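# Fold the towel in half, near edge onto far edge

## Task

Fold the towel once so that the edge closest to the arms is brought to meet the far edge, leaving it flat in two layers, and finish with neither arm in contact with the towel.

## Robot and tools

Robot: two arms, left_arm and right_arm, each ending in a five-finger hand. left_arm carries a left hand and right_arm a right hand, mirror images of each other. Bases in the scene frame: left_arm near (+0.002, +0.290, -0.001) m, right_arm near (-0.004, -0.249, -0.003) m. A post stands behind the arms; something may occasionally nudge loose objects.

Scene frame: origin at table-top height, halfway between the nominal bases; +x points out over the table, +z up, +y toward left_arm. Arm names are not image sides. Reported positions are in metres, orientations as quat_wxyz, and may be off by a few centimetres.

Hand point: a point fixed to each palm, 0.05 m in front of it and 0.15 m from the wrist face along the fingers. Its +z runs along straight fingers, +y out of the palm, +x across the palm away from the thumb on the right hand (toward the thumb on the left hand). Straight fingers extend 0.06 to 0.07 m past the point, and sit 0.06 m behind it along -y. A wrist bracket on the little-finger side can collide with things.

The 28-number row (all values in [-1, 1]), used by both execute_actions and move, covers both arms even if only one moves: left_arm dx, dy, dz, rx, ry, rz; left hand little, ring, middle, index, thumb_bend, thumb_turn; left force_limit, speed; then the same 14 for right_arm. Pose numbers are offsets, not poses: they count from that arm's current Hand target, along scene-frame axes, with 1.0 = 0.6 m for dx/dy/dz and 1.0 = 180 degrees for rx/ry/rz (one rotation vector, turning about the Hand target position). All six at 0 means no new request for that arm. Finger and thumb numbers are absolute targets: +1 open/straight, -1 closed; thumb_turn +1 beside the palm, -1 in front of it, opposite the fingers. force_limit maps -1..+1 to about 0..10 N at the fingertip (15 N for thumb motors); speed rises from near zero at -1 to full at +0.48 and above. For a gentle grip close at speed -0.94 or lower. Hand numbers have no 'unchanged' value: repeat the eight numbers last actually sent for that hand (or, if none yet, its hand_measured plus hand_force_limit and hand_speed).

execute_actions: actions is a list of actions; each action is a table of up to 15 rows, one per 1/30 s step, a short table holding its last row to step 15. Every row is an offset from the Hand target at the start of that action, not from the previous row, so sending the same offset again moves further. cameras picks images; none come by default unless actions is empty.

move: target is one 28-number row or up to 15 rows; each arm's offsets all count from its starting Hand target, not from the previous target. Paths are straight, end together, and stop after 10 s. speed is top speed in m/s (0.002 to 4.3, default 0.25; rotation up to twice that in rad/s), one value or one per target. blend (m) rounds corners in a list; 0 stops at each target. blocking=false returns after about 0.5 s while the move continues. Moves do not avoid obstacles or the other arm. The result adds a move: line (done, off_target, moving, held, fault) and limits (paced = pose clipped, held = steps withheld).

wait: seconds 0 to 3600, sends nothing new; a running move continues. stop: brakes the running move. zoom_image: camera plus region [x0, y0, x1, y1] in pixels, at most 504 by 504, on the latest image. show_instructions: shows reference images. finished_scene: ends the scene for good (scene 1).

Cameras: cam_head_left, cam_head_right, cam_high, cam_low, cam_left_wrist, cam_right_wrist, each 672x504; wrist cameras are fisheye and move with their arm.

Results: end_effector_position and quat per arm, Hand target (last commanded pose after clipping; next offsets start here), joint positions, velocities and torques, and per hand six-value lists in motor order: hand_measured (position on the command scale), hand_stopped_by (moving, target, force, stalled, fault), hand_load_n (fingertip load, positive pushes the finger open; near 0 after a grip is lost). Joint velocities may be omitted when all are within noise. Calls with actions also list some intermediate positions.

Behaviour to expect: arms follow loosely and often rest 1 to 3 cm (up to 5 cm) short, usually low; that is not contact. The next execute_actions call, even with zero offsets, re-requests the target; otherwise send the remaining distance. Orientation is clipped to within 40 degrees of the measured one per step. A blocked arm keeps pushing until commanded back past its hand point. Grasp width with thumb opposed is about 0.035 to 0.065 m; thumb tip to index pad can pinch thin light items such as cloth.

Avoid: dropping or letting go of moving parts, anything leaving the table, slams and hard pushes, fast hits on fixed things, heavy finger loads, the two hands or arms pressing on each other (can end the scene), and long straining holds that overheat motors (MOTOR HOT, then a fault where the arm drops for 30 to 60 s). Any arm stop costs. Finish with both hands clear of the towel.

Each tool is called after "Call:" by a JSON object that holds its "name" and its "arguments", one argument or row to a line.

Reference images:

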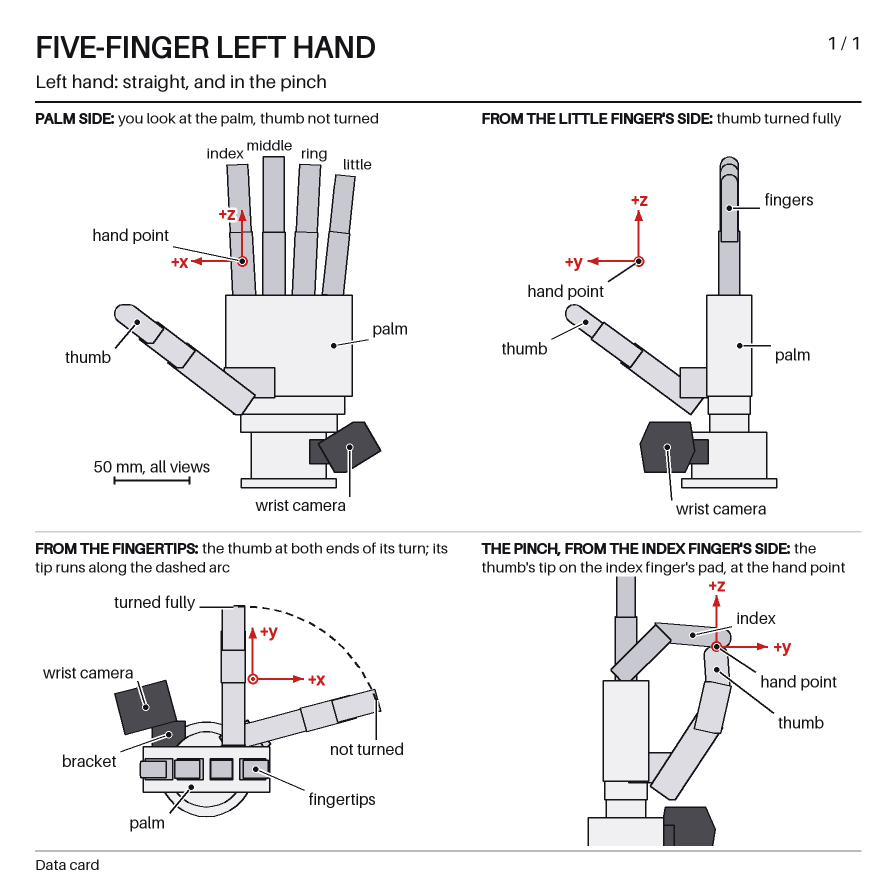

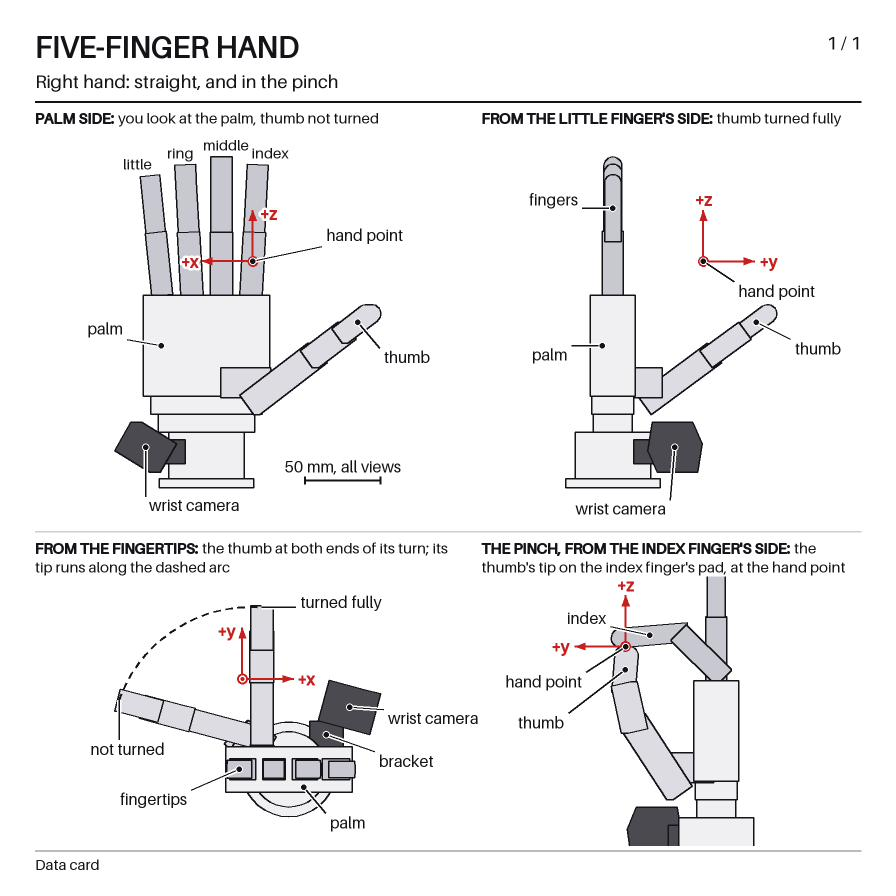

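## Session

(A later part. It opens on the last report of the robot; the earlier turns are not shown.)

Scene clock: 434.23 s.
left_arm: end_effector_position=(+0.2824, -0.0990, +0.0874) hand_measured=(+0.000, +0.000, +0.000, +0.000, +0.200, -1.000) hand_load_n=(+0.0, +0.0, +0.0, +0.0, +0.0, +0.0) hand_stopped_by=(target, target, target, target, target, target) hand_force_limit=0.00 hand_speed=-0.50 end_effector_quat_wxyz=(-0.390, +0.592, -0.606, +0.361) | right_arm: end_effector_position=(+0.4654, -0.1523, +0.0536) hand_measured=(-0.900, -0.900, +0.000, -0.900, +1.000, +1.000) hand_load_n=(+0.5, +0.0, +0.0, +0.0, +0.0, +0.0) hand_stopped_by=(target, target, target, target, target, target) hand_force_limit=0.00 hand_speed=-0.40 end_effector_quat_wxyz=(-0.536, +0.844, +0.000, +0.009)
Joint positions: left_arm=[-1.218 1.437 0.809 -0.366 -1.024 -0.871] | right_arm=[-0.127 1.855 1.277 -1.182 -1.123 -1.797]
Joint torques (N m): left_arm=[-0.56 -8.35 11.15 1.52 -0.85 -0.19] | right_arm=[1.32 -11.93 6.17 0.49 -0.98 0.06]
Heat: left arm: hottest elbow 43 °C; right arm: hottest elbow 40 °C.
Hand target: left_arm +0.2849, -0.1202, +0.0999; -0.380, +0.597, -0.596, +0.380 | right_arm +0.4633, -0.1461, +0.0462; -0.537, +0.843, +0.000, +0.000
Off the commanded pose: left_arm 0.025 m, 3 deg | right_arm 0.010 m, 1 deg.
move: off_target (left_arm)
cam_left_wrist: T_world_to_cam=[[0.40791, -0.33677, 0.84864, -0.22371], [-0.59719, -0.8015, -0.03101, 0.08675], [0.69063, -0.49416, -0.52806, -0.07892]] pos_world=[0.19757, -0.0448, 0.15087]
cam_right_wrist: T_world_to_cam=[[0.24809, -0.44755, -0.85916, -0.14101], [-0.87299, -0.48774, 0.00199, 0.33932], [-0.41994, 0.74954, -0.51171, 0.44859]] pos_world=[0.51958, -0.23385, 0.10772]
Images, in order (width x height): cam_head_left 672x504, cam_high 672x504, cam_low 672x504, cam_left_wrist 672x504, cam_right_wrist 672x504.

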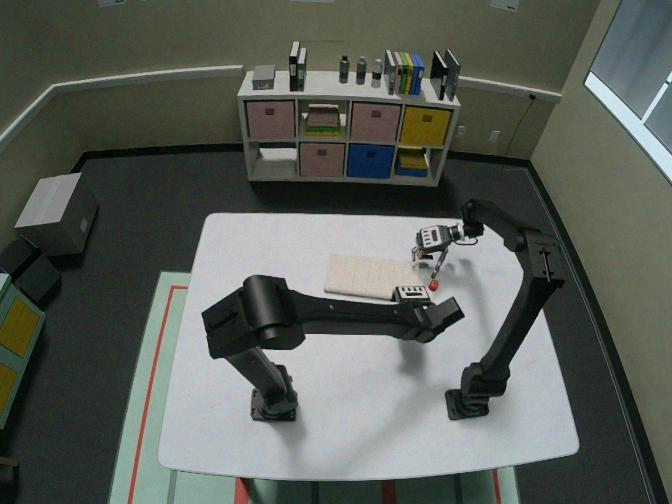

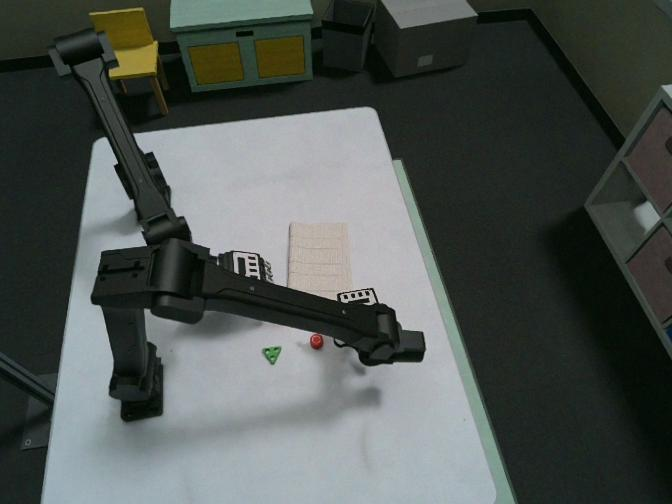

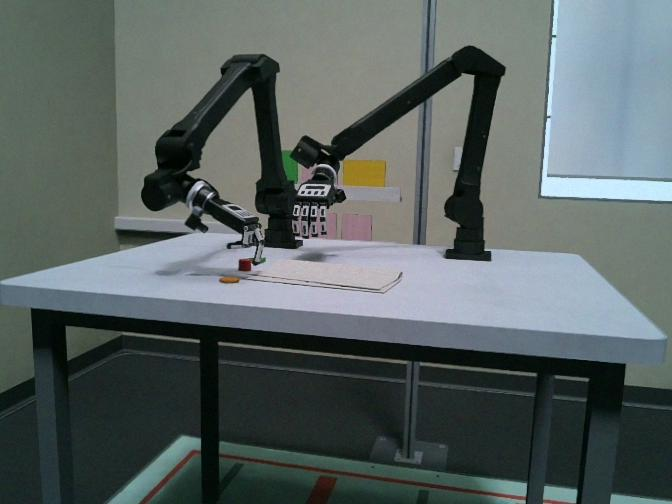

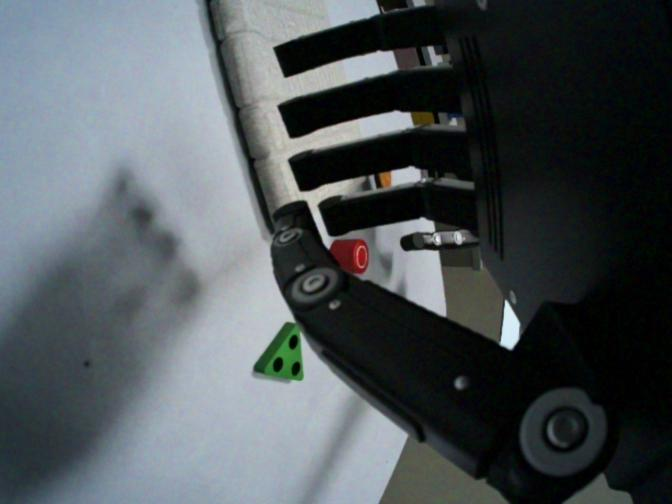

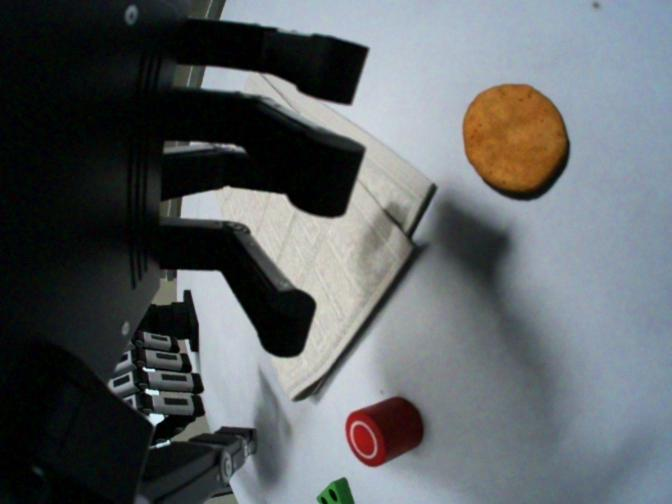

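Call:
{"name": "move", "arguments": {
  "target": [-0.01,0.0,-0.1,0,0,0,0,0,0.0,0,0.2,-1,0,-0.5,0.0,0.005,-0.067,0,0,0,-0.9,-0.9,0,-0.9,1,1,0,-0.4],
  "speed": 0.07,
  "cameras": ["cam_high","cam_left_wrist","cam_right_wrist","cam_low"]
}}

Scene clock: 436.73 s.
left_arm: end_effector_position=(+0.2832, -0.1129, +0.0415) hand_measured=(+0.000, +0.000, +0.000, +0.000, +0.200, -1.000) hand_load_n=(+0.0, +0.0, +0.0, +0.0, +0.0, +0.0) hand_stopped_by=(target, target, target, target, target, target) hand_force_limit=0.00 hand_speed=-0.50 end_effector_quat_wxyz=(-0.385, +0.597, -0.598, +0.371) | right_arm: end_effector_position=(+0.4686, -0.1481, +0.0262) hand_measured=(-0.900, -0.900, +0.000, -0.900, +1.000, +1.000) hand_load_n=(+0.0, +0.0, -0.5, +0.0, +0.0, +0.0) hand_stopped_by=(target, target, target, target, target, target) hand_force_limit=0.00 hand_speed=-0.40 end_effector_quat_wxyz=(-0.540, +0.842, +0.001, +0.014)
Joint positions: left_arm=[-1.229 1.558 0.781 -0.209 -1.032 -0.894] | right_arm=[-0.121 1.894 1.249 -1.086 -1.134 -1.775]
Joint torques (N m): left_arm=[-0.79 -9.29 6.89 1.85 -0.84 -0.18] | right_arm=[1.32 -10.75 5.38 0.96 -0.54 0.01]
Heat: left arm: hottest elbow 43 °C; right arm: hottest elbow 40 °C.
Hand target: left_arm +0.2790, -0.1204, +0.0401; -0.380, +0.597, -0.596, +0.380 | right_arm +0.4632, -0.1429, +0.0061; -0.537, +0.843, +0.000, +0.000
Off the commanded pose: left_arm 0.009 m, 1 deg | right_arm 0.022 m, 2 deg.
move: off_target (right_arm)
cam_left_wrist: T_world_to_cam=[[0.40099, -0.31277, 0.86103, -0.18561], [-0.59395, -0.80435, -0.01557, 0.07279], [0.69744, -0.50517, -0.50831, -0.11454]] pos_world=[0.19755, -0.05737, 0.10273]
cam_right_wrist: T_world_to_cam=[[0.25394, -0.44173, -0.86046, -0.16531], [-0.87545, -0.48319, -0.01031, 0.34631], [-0.41121, 0.75591, -0.50942, 0.42951]] pos_world=[0.52178, -0.23036, 0.08013]
Images, in order (width x height): cam_high 672x504, cam_low 672x504, cam_left_wrist 672x504, cam_right_wrist 672x504.

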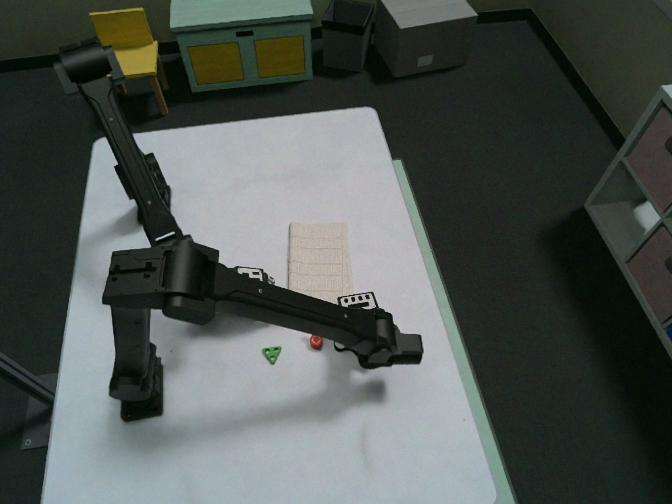

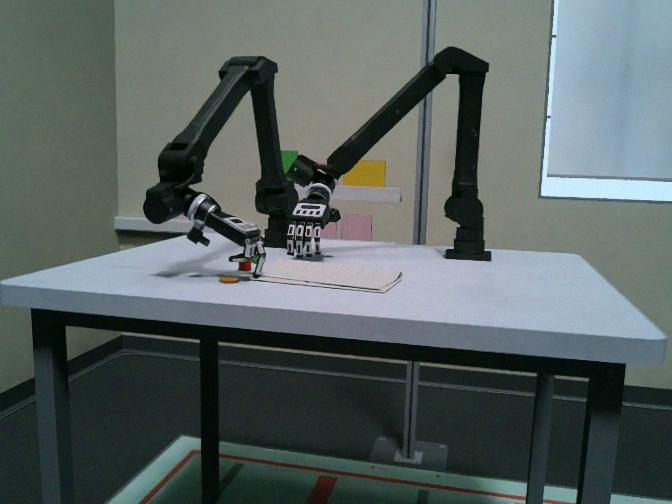

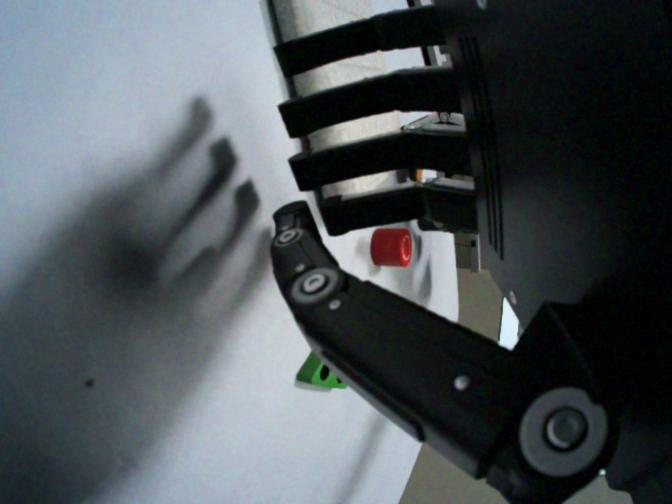

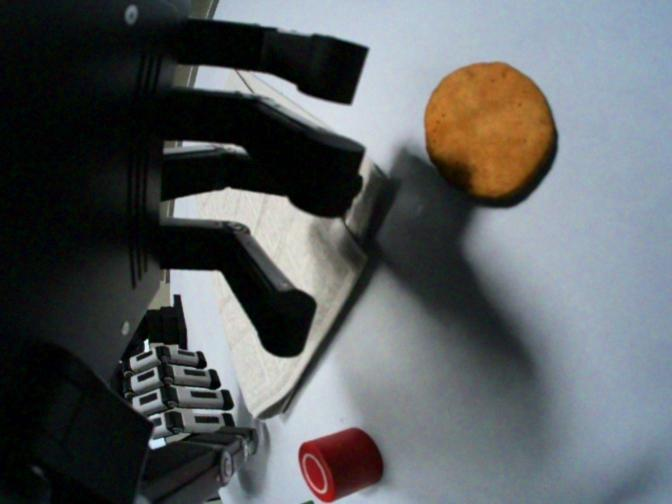

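Call:
{"name": "move", "arguments": {
  "target": [
    [0.018,-0.012,-0.04,0,0,0,0,0,0.0,0,0.2,-1,0,-0.5,0,0,0,0,0,0,-0.9,-0.9,0,-0.9,1,1,0,-0.4]
  ],
  "speed": 0.06,
  "cameras": ["cam_head_left","cam_left_wrist","cam_right_wrist","cam_low"]
}}

Scene clock: 439.07 s.
left_arm: end_effector_position=(+0.2872, -0.1243, +0.0216) hand_measured=(+0.000, +0.000, +0.000, +0.000, +0.200, -1.000) hand_load_n=(+0.0, +0.0, -0.5, +0.0, +0.5, +0.0) hand_stopped_by=(target, target, target, target, target, target) hand_force_limit=0.00 hand_speed=-0.50 end_effector_quat_wxyz=(-0.382, +0.597, -0.595, +0.380) | right_arm: end_effector_position=(+0.4685, -0.1481, +0.0262) hand_measured=(-0.900, -0.900, +0.000, -0.900, +1.000, +1.000) hand_load_n=(+0.0, +0.0, -1.0, +0.0, +0.0, -0.5) hand_stopped_by=(target, target, target, target, target, target) hand_force_limit=0.00 hand_speed=-0.40 end_effector_quat_wxyz=(-0.540, +0.842, +0.001, +0.014)
Joint positions: left_arm=[-1.229 1.626 0.781 -0.111 -1.032 -0.882] | right_arm=[-0.121 1.894 1.249 -1.086 -1.134 -1.775]
Joint torques (N m): left_arm=[0.85 -9.11 6.95 1.95 -0.36 0.03] | right_arm=[1.32 -10.7 5.38 0.92 -0.54 0]
Heat: left arm: hottest elbow 42 °C; right arm: hottest elbow 40 °C.
Hand target: left_arm +0.2897, -0.1275, +0.0160; -0.380, +0.597, -0.596, +0.380 | right_arm +0.4632, -0.1429, +0.0061; -0.537, +0.843, +0.000, +0.000
Off the commanded pose: left_arm 0.007 m, 0 deg | right_arm 0.021 m, 2 deg.
move: done
cam_left_wrist: T_world_to_cam=[[0.39102, -0.30017, 0.87006, -0.16938], [-0.59832, -0.80122, -0.00753, 0.06721], [0.69937, -0.51762, -0.49289, -0.13569]] pos_world=[0.20134, -0.06723, 0.081]
cam_right_wrist: T_world_to_cam=[[0.25359, -0.44178, -0.86053, -0.16513], [-0.87553, -0.48307, -0.01001, 0.34636], [-0.41127, 0.75596, -0.5093, 0.42954]] pos_world=[0.52178, -0.23036, 0.08013]
Images, in order (width x height): cam_head_left 672x504, cam_low 672x504, cam_left_wrist 672x504, cam_right_wrist 672x504.

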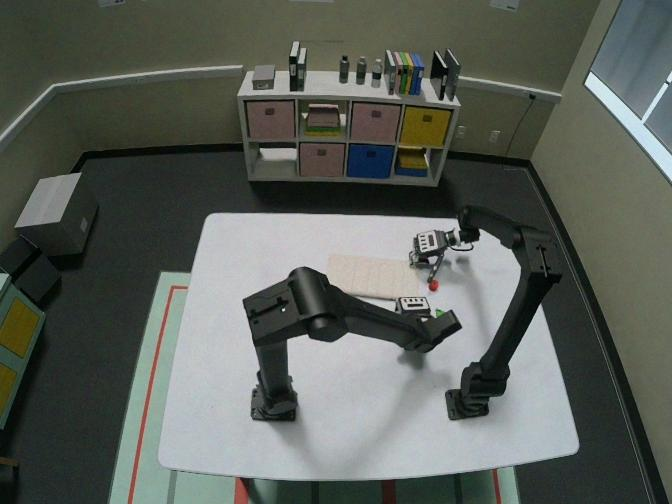

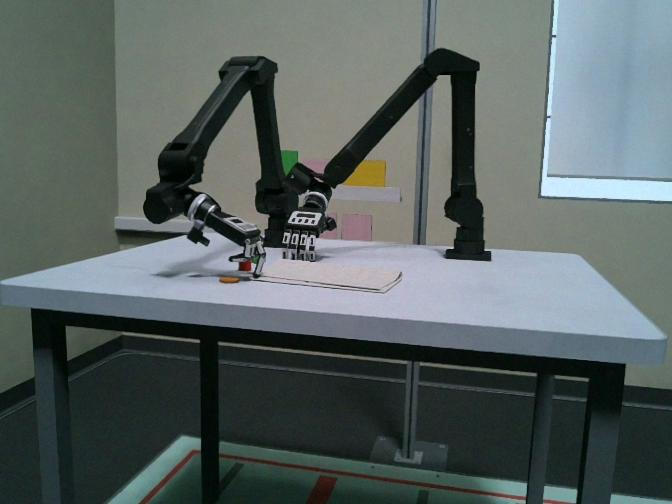

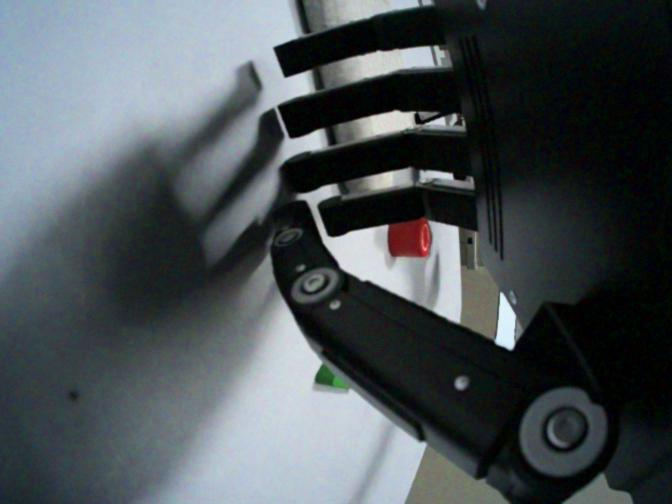

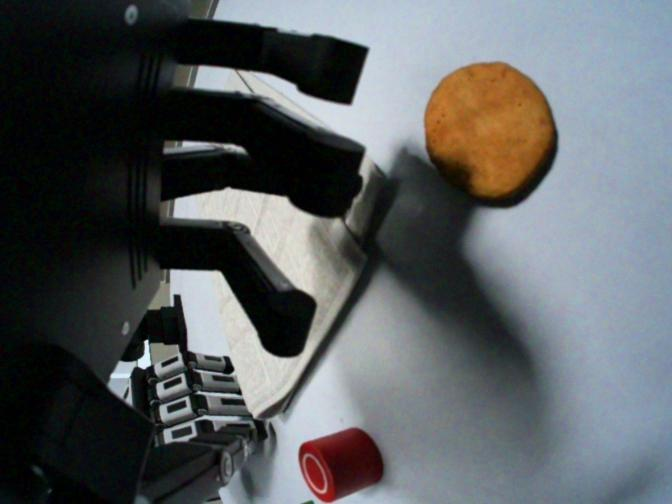

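Call:
{"name": "move", "arguments": {
  "target": [
    [0.07,0,0.003,0,0,0,0,0,0.0,0,0.2,-1,0,-0.5,0,0,0,0,0,0,-0.9,-0.9,0,-0.9,1,1,0,-0.4]
  ],
  "speed": 0.06,
  "cameras": ["cam_high","cam_left_wrist","cam_right_wrist","cam_low"]
}}

Scene clock: 440.83 s.
left_arm: end_effector_position=(+0.3202, -0.1237, +0.0215) hand_measured=(+0.000, +0.000, +0.000, +0.000, +0.200, -1.000) hand_load_n=(+0.5, +0.0, -3.0, +0.0, +0.0, +0.0) hand_stopped_by=(target, target, target, target, target, target) hand_force_limit=0.00 hand_speed=-0.50 end_effector_quat_wxyz=(-0.378, +0.594, -0.598, +0.382) | right_arm: end_effector_position=(+0.4685, -0.1481, +0.0262) hand_measured=(-0.900, -0.900, +0.000, -0.900, +1.000, +1.000) hand_load_n=(+0.0, +0.0, -1.0, +0.0, +0.0, -0.5) hand_stopped_by=(target, target, target, target, target, target) hand_force_limit=0.00 hand_speed=-0.40 end_effector_quat_wxyz=(-0.540, +0.842, +0.001, +0.014)
Joint positions: left_arm=[-1.15 1.645 0.788 0.009 -0.972 -0.754] | right_arm=[-0.121 1.894 1.249 -1.086 -1.134 -1.775]
Joint torques (N m): left_arm=[2.26 -8.53 8.59 1.84 -0.34 0.1] | right_arm=[1.32 -10.75 5.38 0.92 -0.54 0]
Heat: left arm: hottest elbow 42 °C; right arm: hottest elbow 40 °C.
Hand target: left_arm +0.3318, -0.1276, +0.0179; -0.380, +0.597, -0.596, +0.380 | right_arm +0.4632, -0.1429, +0.0061; -0.537, +0.843, +0.000, +0.000
Off the commanded pose: left_arm 0.013 m, 1 deg | right_arm 0.021 m, 2 deg.
move: off_target (left_arm)
cam_left_wrist: T_world_to_cam=[[0.39067, -0.30274, 0.86932, -0.18221], [-0.60813, -0.79383, -0.00316, 0.09126], [0.69105, -0.52743, -0.49424, -0.15697]] pos_world=[0.23516, -0.06551, 0.0811]
cam_right_wrist: T_world_to_cam=[[0.25359, -0.44178, -0.86053, -0.16513], [-0.87553, -0.48307, -0.01001, 0.34636], [-0.41127, 0.75596, -0.5093, 0.42954]] pos_world=[0.52178, -0.23036, 0.08013]
Images, in order (width x height): cam_high 672x504, cam_low 672x504, cam_left_wrist 672x504, cam_right_wrist 672x504.

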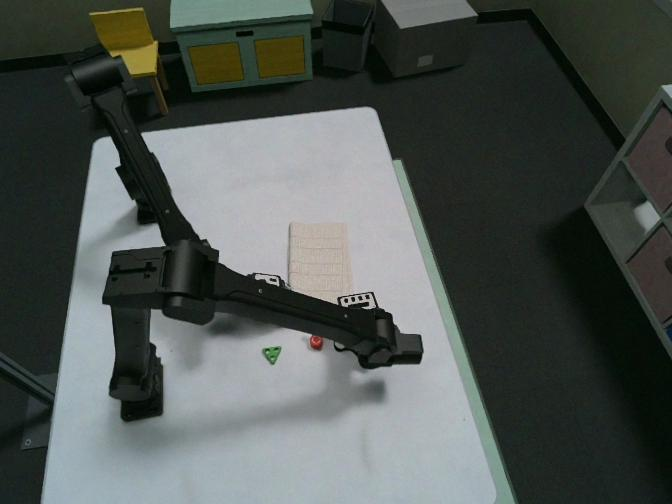

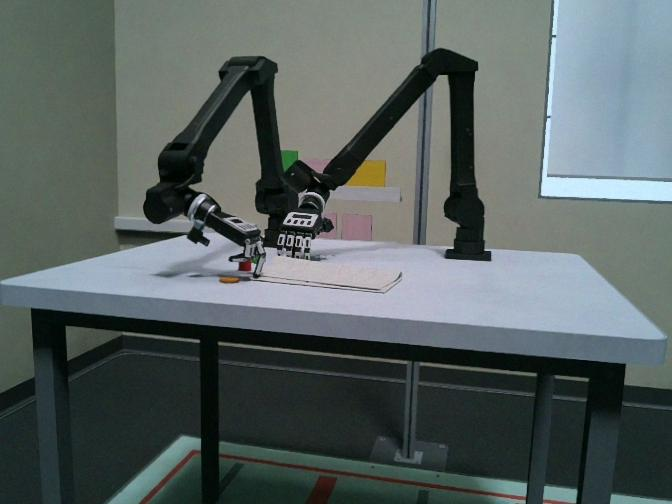

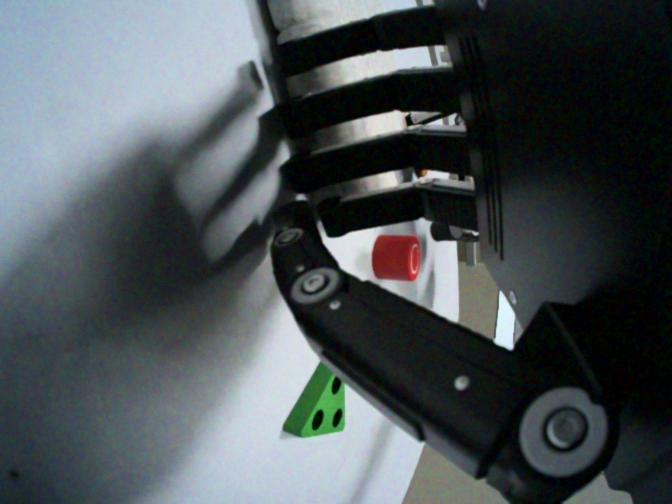

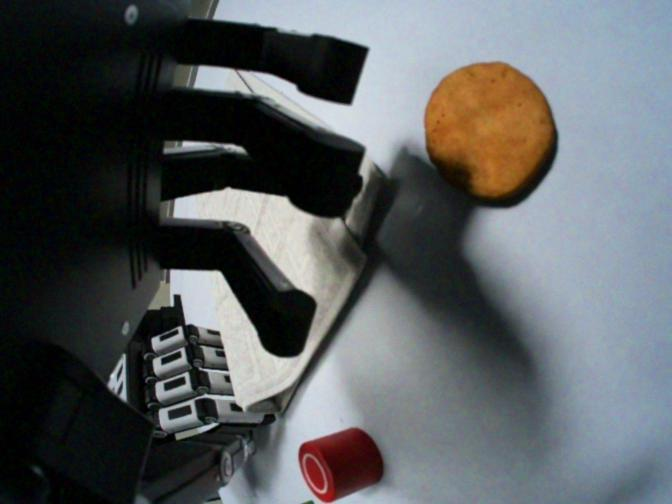

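Call:
{"name": "move", "arguments": {
  "target": [
    [0.035,0,0.006,0,0,0,0,0,0.0,0,0.2,-1,0,-0.5,0,0,0,0,0,0,-0.9,-0.9,0,-0.9,1,1,0,-0.4]
  ],
  "speed": 0.06,
  "cameras": ["cam_high","cam_left_wrist","cam_right_wrist","cam_head_right"]
}}

Call:
{"name": "zoom_image", "arguments": {
  "camera": "cam_head_right",
  "region": [300, 220, 500, 340]
}}

Scene clock: 442.20 s.
left_arm: end_effector_position=(+0.3400, -0.1220, +0.0217) hand_measured=(+0.000, +0.000, +0.000, +0.000, +0.200, -1.000) hand_load_n=(+0.0, +0.0, -2.5, +0.0, +0.0, +0.0) hand_stopped_by=(target, target, target, target, target, target) hand_force_limit=0.00 hand_speed=-0.50 end_effector_quat_wxyz=(-0.378, +0.594, -0.601, +0.378) | right_arm: end_effector_position=(+0.4685, -0.1481, +0.0262) hand_measured=(-0.900, -0.900, +0.000, -0.900, +1.000, +1.000) hand_load_n=(+0.0, +0.0, -1.0, +0.0, +0.0, +0.0) hand_stopped_by=(target, target, target, target, target, target) hand_force_limit=0.00 hand_speed=-0.40 end_effector_quat_wxyz=(-0.540, +0.842, +0.001, +0.014)
Joint positions: left_arm=[-1.105 1.658 0.804 0.043 -0.94 -0.699] | right_arm=[-0.121 1.894 1.249 -1.086 -1.134 -1.775]
Joint torques (N m): left_arm=[2.14 -9.23 8.94 1.92 -0.39 0.1] | right_arm=[1.32 -10.75 5.38 0.92 -0.54 0]
Heat: left arm: hottest elbow 42 °C; right arm: hottest elbow 40 °C.
Hand target: left_arm +0.3528, -0.1275, +0.0216; -0.380, +0.597, -0.596, +0.380 | right_arm +0.4632, -0.1429, +0.0061; -0.537, +0.843, +0.000, +0.000
Off the commanded pose: left_arm 0.014 m, 1 deg | right_arm 0.021 m, 2 deg.
move: off_target (left_arm)
cam_left_wrist: T_world_to_cam=[[0.39536, -0.30802, 0.86534, -0.1918], [-0.60783, -0.79405, -0.00494, 0.10463], [0.68865, -0.52403, -0.50116, -0.16836]] pos_world=[0.25536, -0.06422, 0.08212]
cam_right_wrist: T_world_to_cam=[[0.25359, -0.44178, -0.86053, -0.16513], [-0.87553, -0.48307, -0.01001, 0.34636], [-0.41127, 0.75596, -0.5093, 0.42954]] pos_world=[0.52178, -0.23036, 0.08013]
Images, in order (width x height): cam_head_right 672x504, cam_high 672x504, cam_left_wrist 672x504, cam_right_wrist 672x504.

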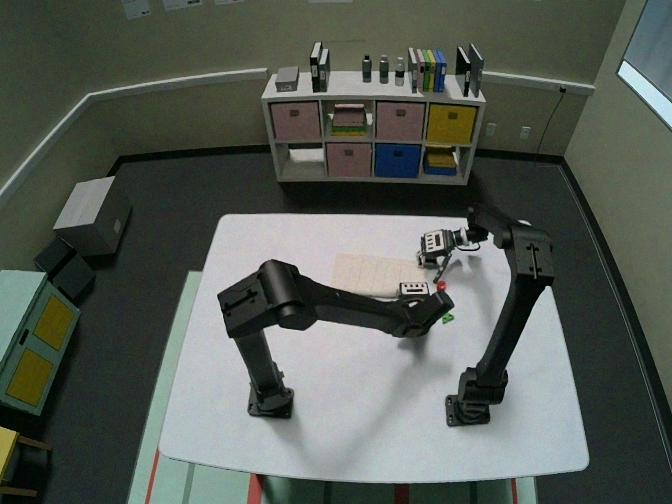

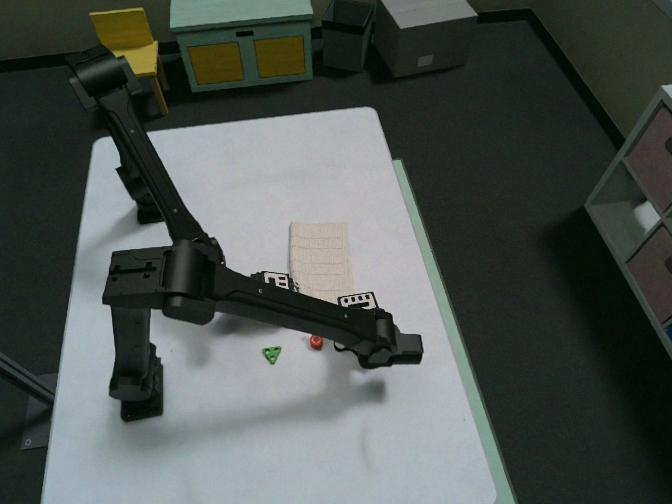

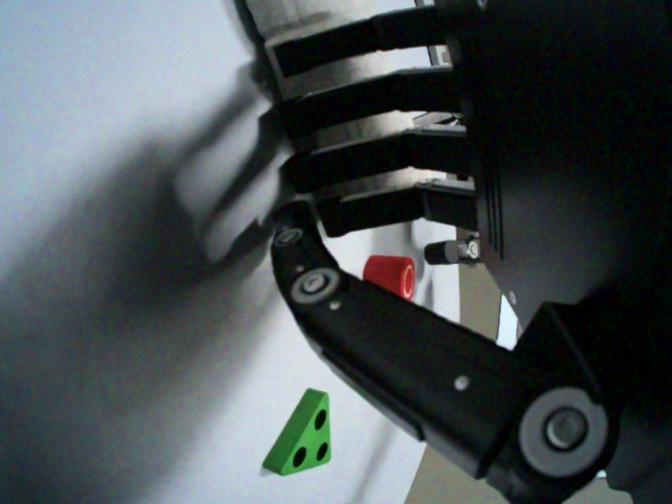

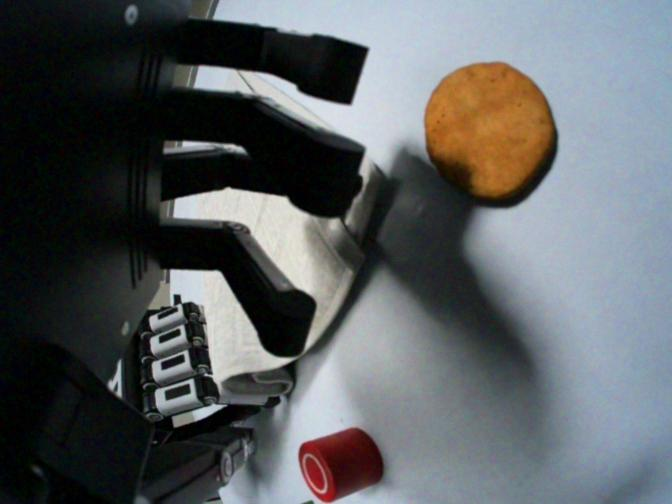

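Scaled by 2.520.

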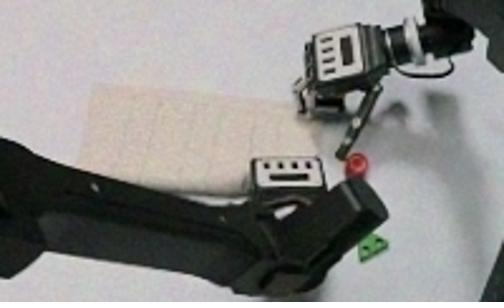

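Call:
{"name": "move", "arguments": {
  "target": [
    [-0.09,0,0.0,0,0,0,0,0,0.0,0,0.2,-1,0,-0.5,0,0,0,0,0,0,-0.9,-0.9,0,-0.9,1,1,0,-0.4],
    [-0.12,0,0.01,0,0,0,0,0,0.0,0,0.2,-1,0,-0.5,0.03,0.02,0.13,0,0,0,-0.9,-0.9,0,0,1,1,0,-0.4]
  ],
  "speed": 0.12,
  "cameras": ["cam_high","cam_left_wrist","cam_right_wrist","cam_head_right"]
}}

Call:
{"name": "zoom_image", "arguments": {
  "camera": "cam_head_right",
  "region": [300, 220, 500, 340]
}}

Scene clock: 447.67 s.
left_arm: end_effector_position=(+0.2874, -0.1249, +0.0219) hand_measured=(+0.000, +0.000, +0.000, +0.000, +0.200, -1.000) hand_load_n=(+0.0, +0.0, +0.5, +0.0, +0.0, +0.0) hand_stopped_by=(target, target, target, target, target, target) hand_force_limit=0.00 hand_speed=-0.50 end_effector_quat_wxyz=(-0.384, +0.598, -0.595, +0.375) | right_arm: end_effector_position=(+0.4711, -0.1353, +0.0744) hand_measured=(-0.900, -0.900, +0.000, +0.000, +1.000, +1.000) hand_load_n=(+0.0, +0.0, +0.0, +0.0, +0.0, +0.0) hand_stopped_by=(target, target, target, target, target, target) hand_force_limit=0.00 hand_speed=-0.40 end_effector_quat_wxyz=(-0.539, +0.842, -0.008, -0.004)
Joint positions: left_arm=[-1.23 1.63 0.793 -0.14 -1.034 -0.896] | right_arm=[-0.094 1.841 1.315 -1.196 -1.133 -1.72]
Joint torques (N m): left_arm=[-0.97 -11.87 6.35 0.43 -0.76 -0.17] | right_arm=[1.2 -12.92 9.43 -0.44 -0.79 0.09]
Heat: left arm: hottest elbow 42 °C; right arm: hottest elbow 40 °C.
Hand target: left_arm +0.2807, -0.1276, +0.0275; -0.380, +0.597, -0.596, +0.380 | right_arm +0.4812, -0.1311, +0.0839; -0.537, +0.843, +0.000, +0.000
Off the commanded pose: left_arm 0.009 m, 1 deg | right_arm 0.015 m, 1 deg.
move: off_target (right_arm); target 2's new numbers were sent with right_arm's hand 0.015 m and 1 deg from that target
cam_left_wrist: T_world_to_cam=[[0.39702, -0.3032, 0.86628, -0.17194], [-0.59281, -0.80528, -0.01017, 0.06474], [0.70068, -0.5095, -0.49945, -0.13514]] pos_world=[0.20134, -0.06885, 0.08211]
cam_right_wrist: T_world_to_cam=[[0.22142, -0.44168, -0.86942, -0.1028], [-0.87281, -0.48741, 0.02533, 0.3508], [-0.43495, 0.75323, -0.49342, 0.45515]] pos_world=[0.52691, -0.21725, 0.12632]
Images, in order (width x height): cam_head_right 672x504, cam_high 672x504, cam_left_wrist 672x504, cam_right_wrist 672x504.

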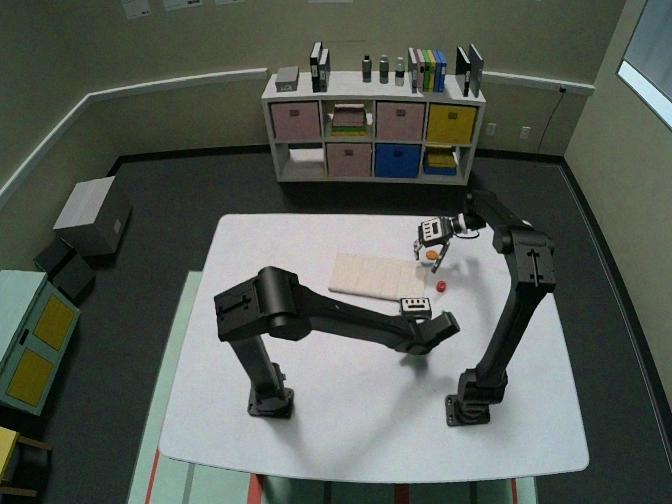

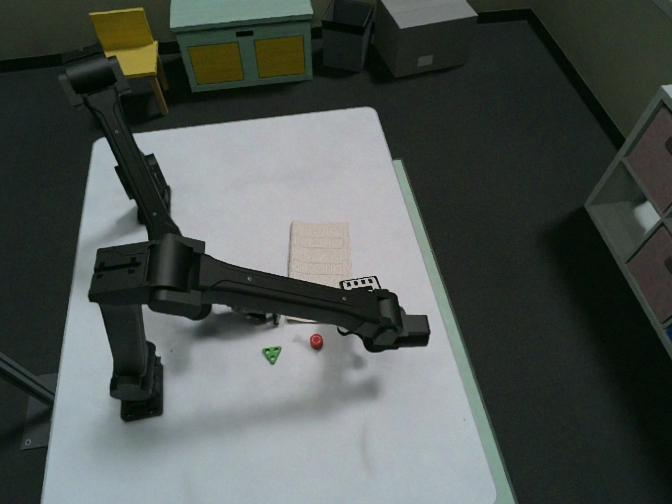

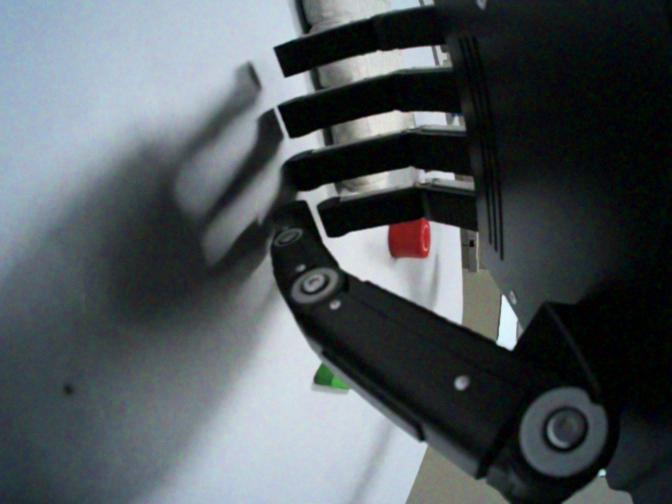

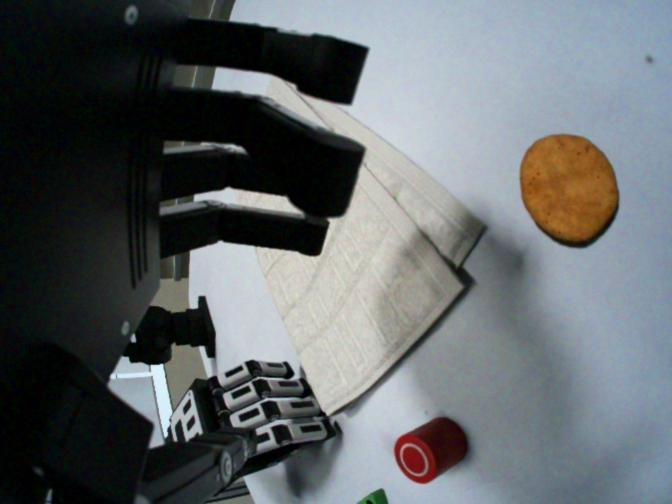

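Scaled by 2.520.

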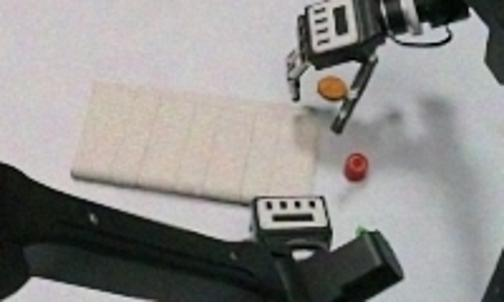

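Call:
{"name": "move", "arguments": {
  "target": [
    [0.0,0,-0.01,0,0,0,0,0,0.0,0,0.2,-1,0,-0.5,0.053,-0.004,-0.03,0,0,0,-0.9,-0.9,-0.9,0,1,1,0,-0.4]
  ],
  "speed": 0.12,
  "cameras": ["cam_right_wrist","cam_head_right"]
}}

Scene clock: 449.93 s.
left_arm: end_effector_position=(+0.2874, -0.1246, +0.0217) hand_measured=(+0.000, +0.000, +0.000, +0.000, +0.200, -1.000) hand_load_n=(+0.0, +0.0, +0.0, +0.0, +0.0, +0.0) hand_stopped_by=(target, target, target, target, target, target) hand_force_limit=0.00 hand_speed=-0.50 end_effector_quat_wxyz=(-0.384, +0.599, -0.594, +0.375) | right_arm: end_effector_position=(+0.5016, -0.1374, +0.0607) hand_measured=(-0.900, -0.900, -0.900, +0.000, +1.000, +1.000) hand_load_n=(+0.5, +0.0, +0.0, +0.0, +0.0, +0.0) hand_stopped_by=(target, target, target, target, target, target) hand_force_limit=0.00 hand_speed=-0.40 end_effector_quat_wxyz=(-0.539, +0.842, -0.008, -0.003)
Joint positions: left_arm=[-1.23 1.63 0.793 -0.14 -1.035 -0.898] | right_arm=[-0.094 1.925 1.405 -1.197 -1.133 -1.718]
Joint torques (N m): left_arm=[-0.91 -10.87 6.05 1.21 -0.74 -0.17] | right_arm=[1.2 -13.39 9.73 -0.4 -0.78 0.06]
Heat: left arm: hottest elbow 42 °C; right arm: hottest elbow 40 °C.
Hand target: left_arm +0.2808, -0.1275, +0.0215; -0.380, +0.597, -0.596, +0.380 | right_arm +0.5130, -0.1335, +0.0660; -0.537, +0.843, +0.000, +0.000
Off the commanded pose: left_arm 0.007 m, 1 deg | right_arm 0.013 m, 1 deg.
move: off_target (right_arm)
cam_right_wrist: T_world_to_cam=[[0.2231, -0.44224, -0.8687, -0.12334], [-0.8734, -0.48644, 0.02333, 0.3772], [-0.43289, 0.75353, -0.49478, 0.46235]] pos_world=[0.55711, -0.21945, 0.11282]
Images, in order (width x height): cam_head_right 672x504, cam_right_wrist 672x504.

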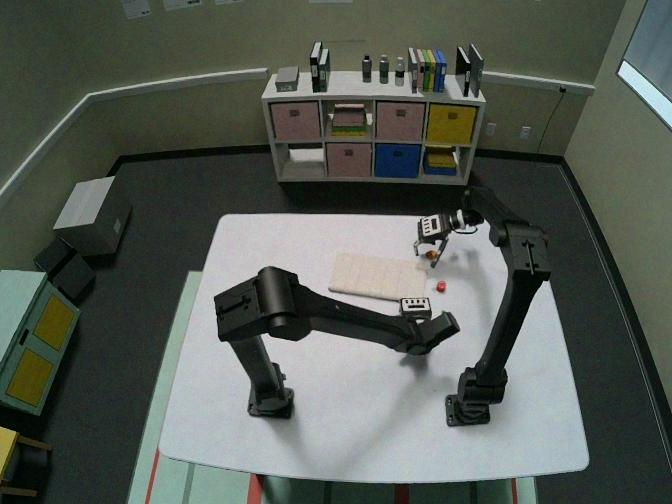

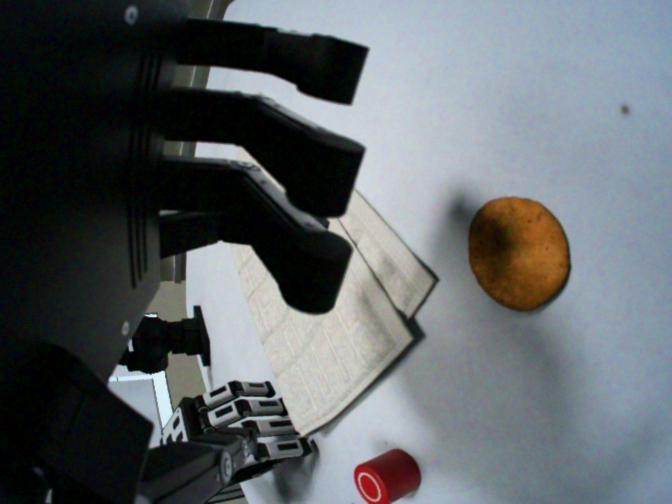

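Call:
{"name": "move", "arguments": {
  "target": [
    [0.0,0,0,0,0,0,0,0,0.0,0,0.2,-1,0,-0.5,-0.006,0.004,-0.083,0,0,0,-0.9,-0.9,-0.9,0,1,1,0,-0.4]
  ],
  "speed": 0.07,
  "cameras": ["cam_right_wrist","cam_left_wrist","cam_low"]
}}

Scene clock: 451.53 s.
left_arm: end_effector_position=(+0.2874, -0.1246, +0.0217) hand_measured=(+0.000, +0.000, +0.000, +0.000, +0.200, -1.000) hand_load_n=(+0.0, +0.0, +0.5, +0.0, +0.0, +0.0) hand_stopped_by=(target, target, target, target, target, target) hand_force_limit=0.00 hand_speed=-0.50 end_effector_quat_wxyz=(-0.384, +0.599, -0.594, +0.375) | right_arm: end_effector_position=(+0.5117, -0.1370, +0.0248) hand_measured=(-0.900, -0.900, -0.900, +0.000, +1.000, +1.000) hand_load_n=(+0.0, +0.0, +0.0, +0.5, +0.0, +0.0) hand_stopped_by=(target, target, target, target, target, target) hand_force_limit=0.00 hand_speed=-0.40 end_effector_quat_wxyz=(-0.538, +0.843, +0.000, +0.008)
Joint positions: left_arm=[-1.23 1.63 0.793 -0.14 -1.035 -0.898] | right_arm=[-0.092 1.983 1.392 -1.097 -1.133 -1.715]
Joint torques (N m): left_arm=[-0.79 -10.81 5.97 1.17 -0.74 -0.15] | right_arm=[1.32 -12.75 6.28 0.59 -0.8 0.1]
Heat: left arm: hottest elbow 42 °C; right arm: hottest elbow 40 °C.
Hand target: left_arm +0.2808, -0.1275, +0.0215; -0.380, +0.597, -0.596, +0.380 | right_arm +0.5093, -0.1309, +0.0161; -0.537, +0.843, +0.000, +0.000
Off the commanded pose: left_arm 0.007 m, 1 deg | right_arm 0.011 m, 1 deg.
move: off_target (right_arm)
cam_left_wrist: T_world_to_cam=[[0.397, -0.30239, 0.86657, -0.17152], [-0.59197, -0.8059, -0.01002, 0.0647], [0.7014, -0.50901, -0.49895, -0.13522]] pos_world=[0.20124, -0.06855, 0.08181]
cam_right_wrist: T_world_to_cam=[[0.24684, -0.44375, -0.86148, -0.16924], [-0.87317, -0.48741, 0.00088, 0.38737], [-0.42029, 0.752, -0.50779, 0.44223]] pos_world=[0.56588, -0.21885, 0.07843]
Images, in order (width x height): cam_low 672x504, cam_left_wrist 672x504, cam_right_wrist 672x504.

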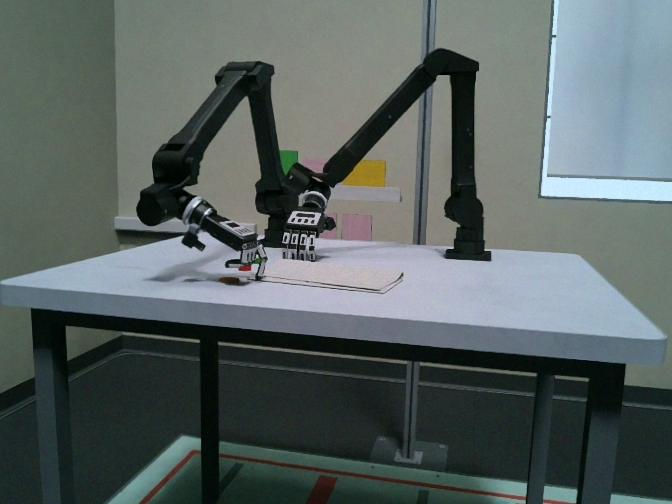

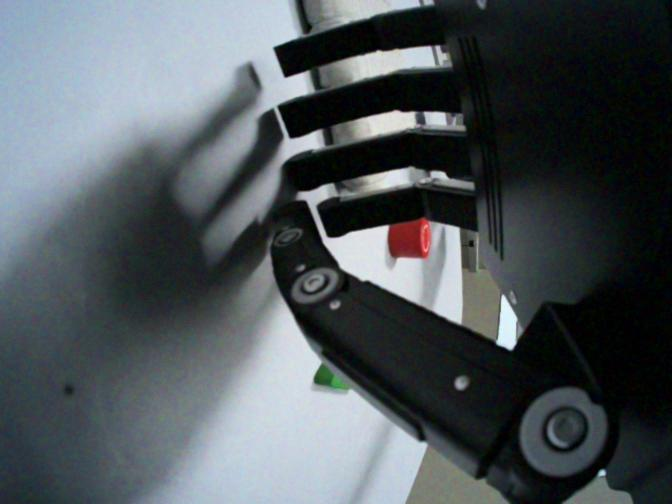

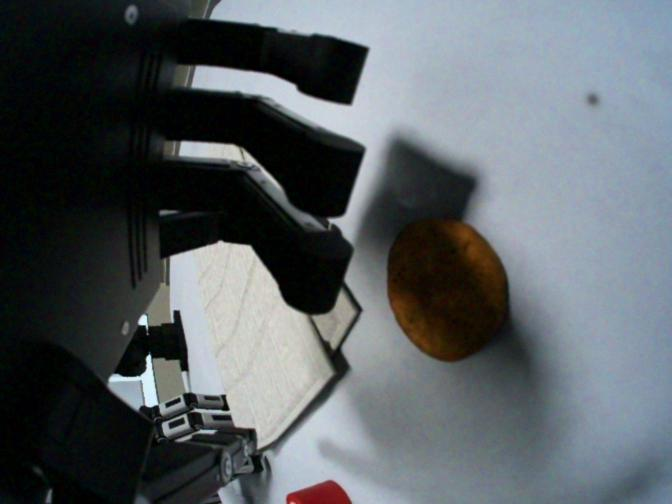

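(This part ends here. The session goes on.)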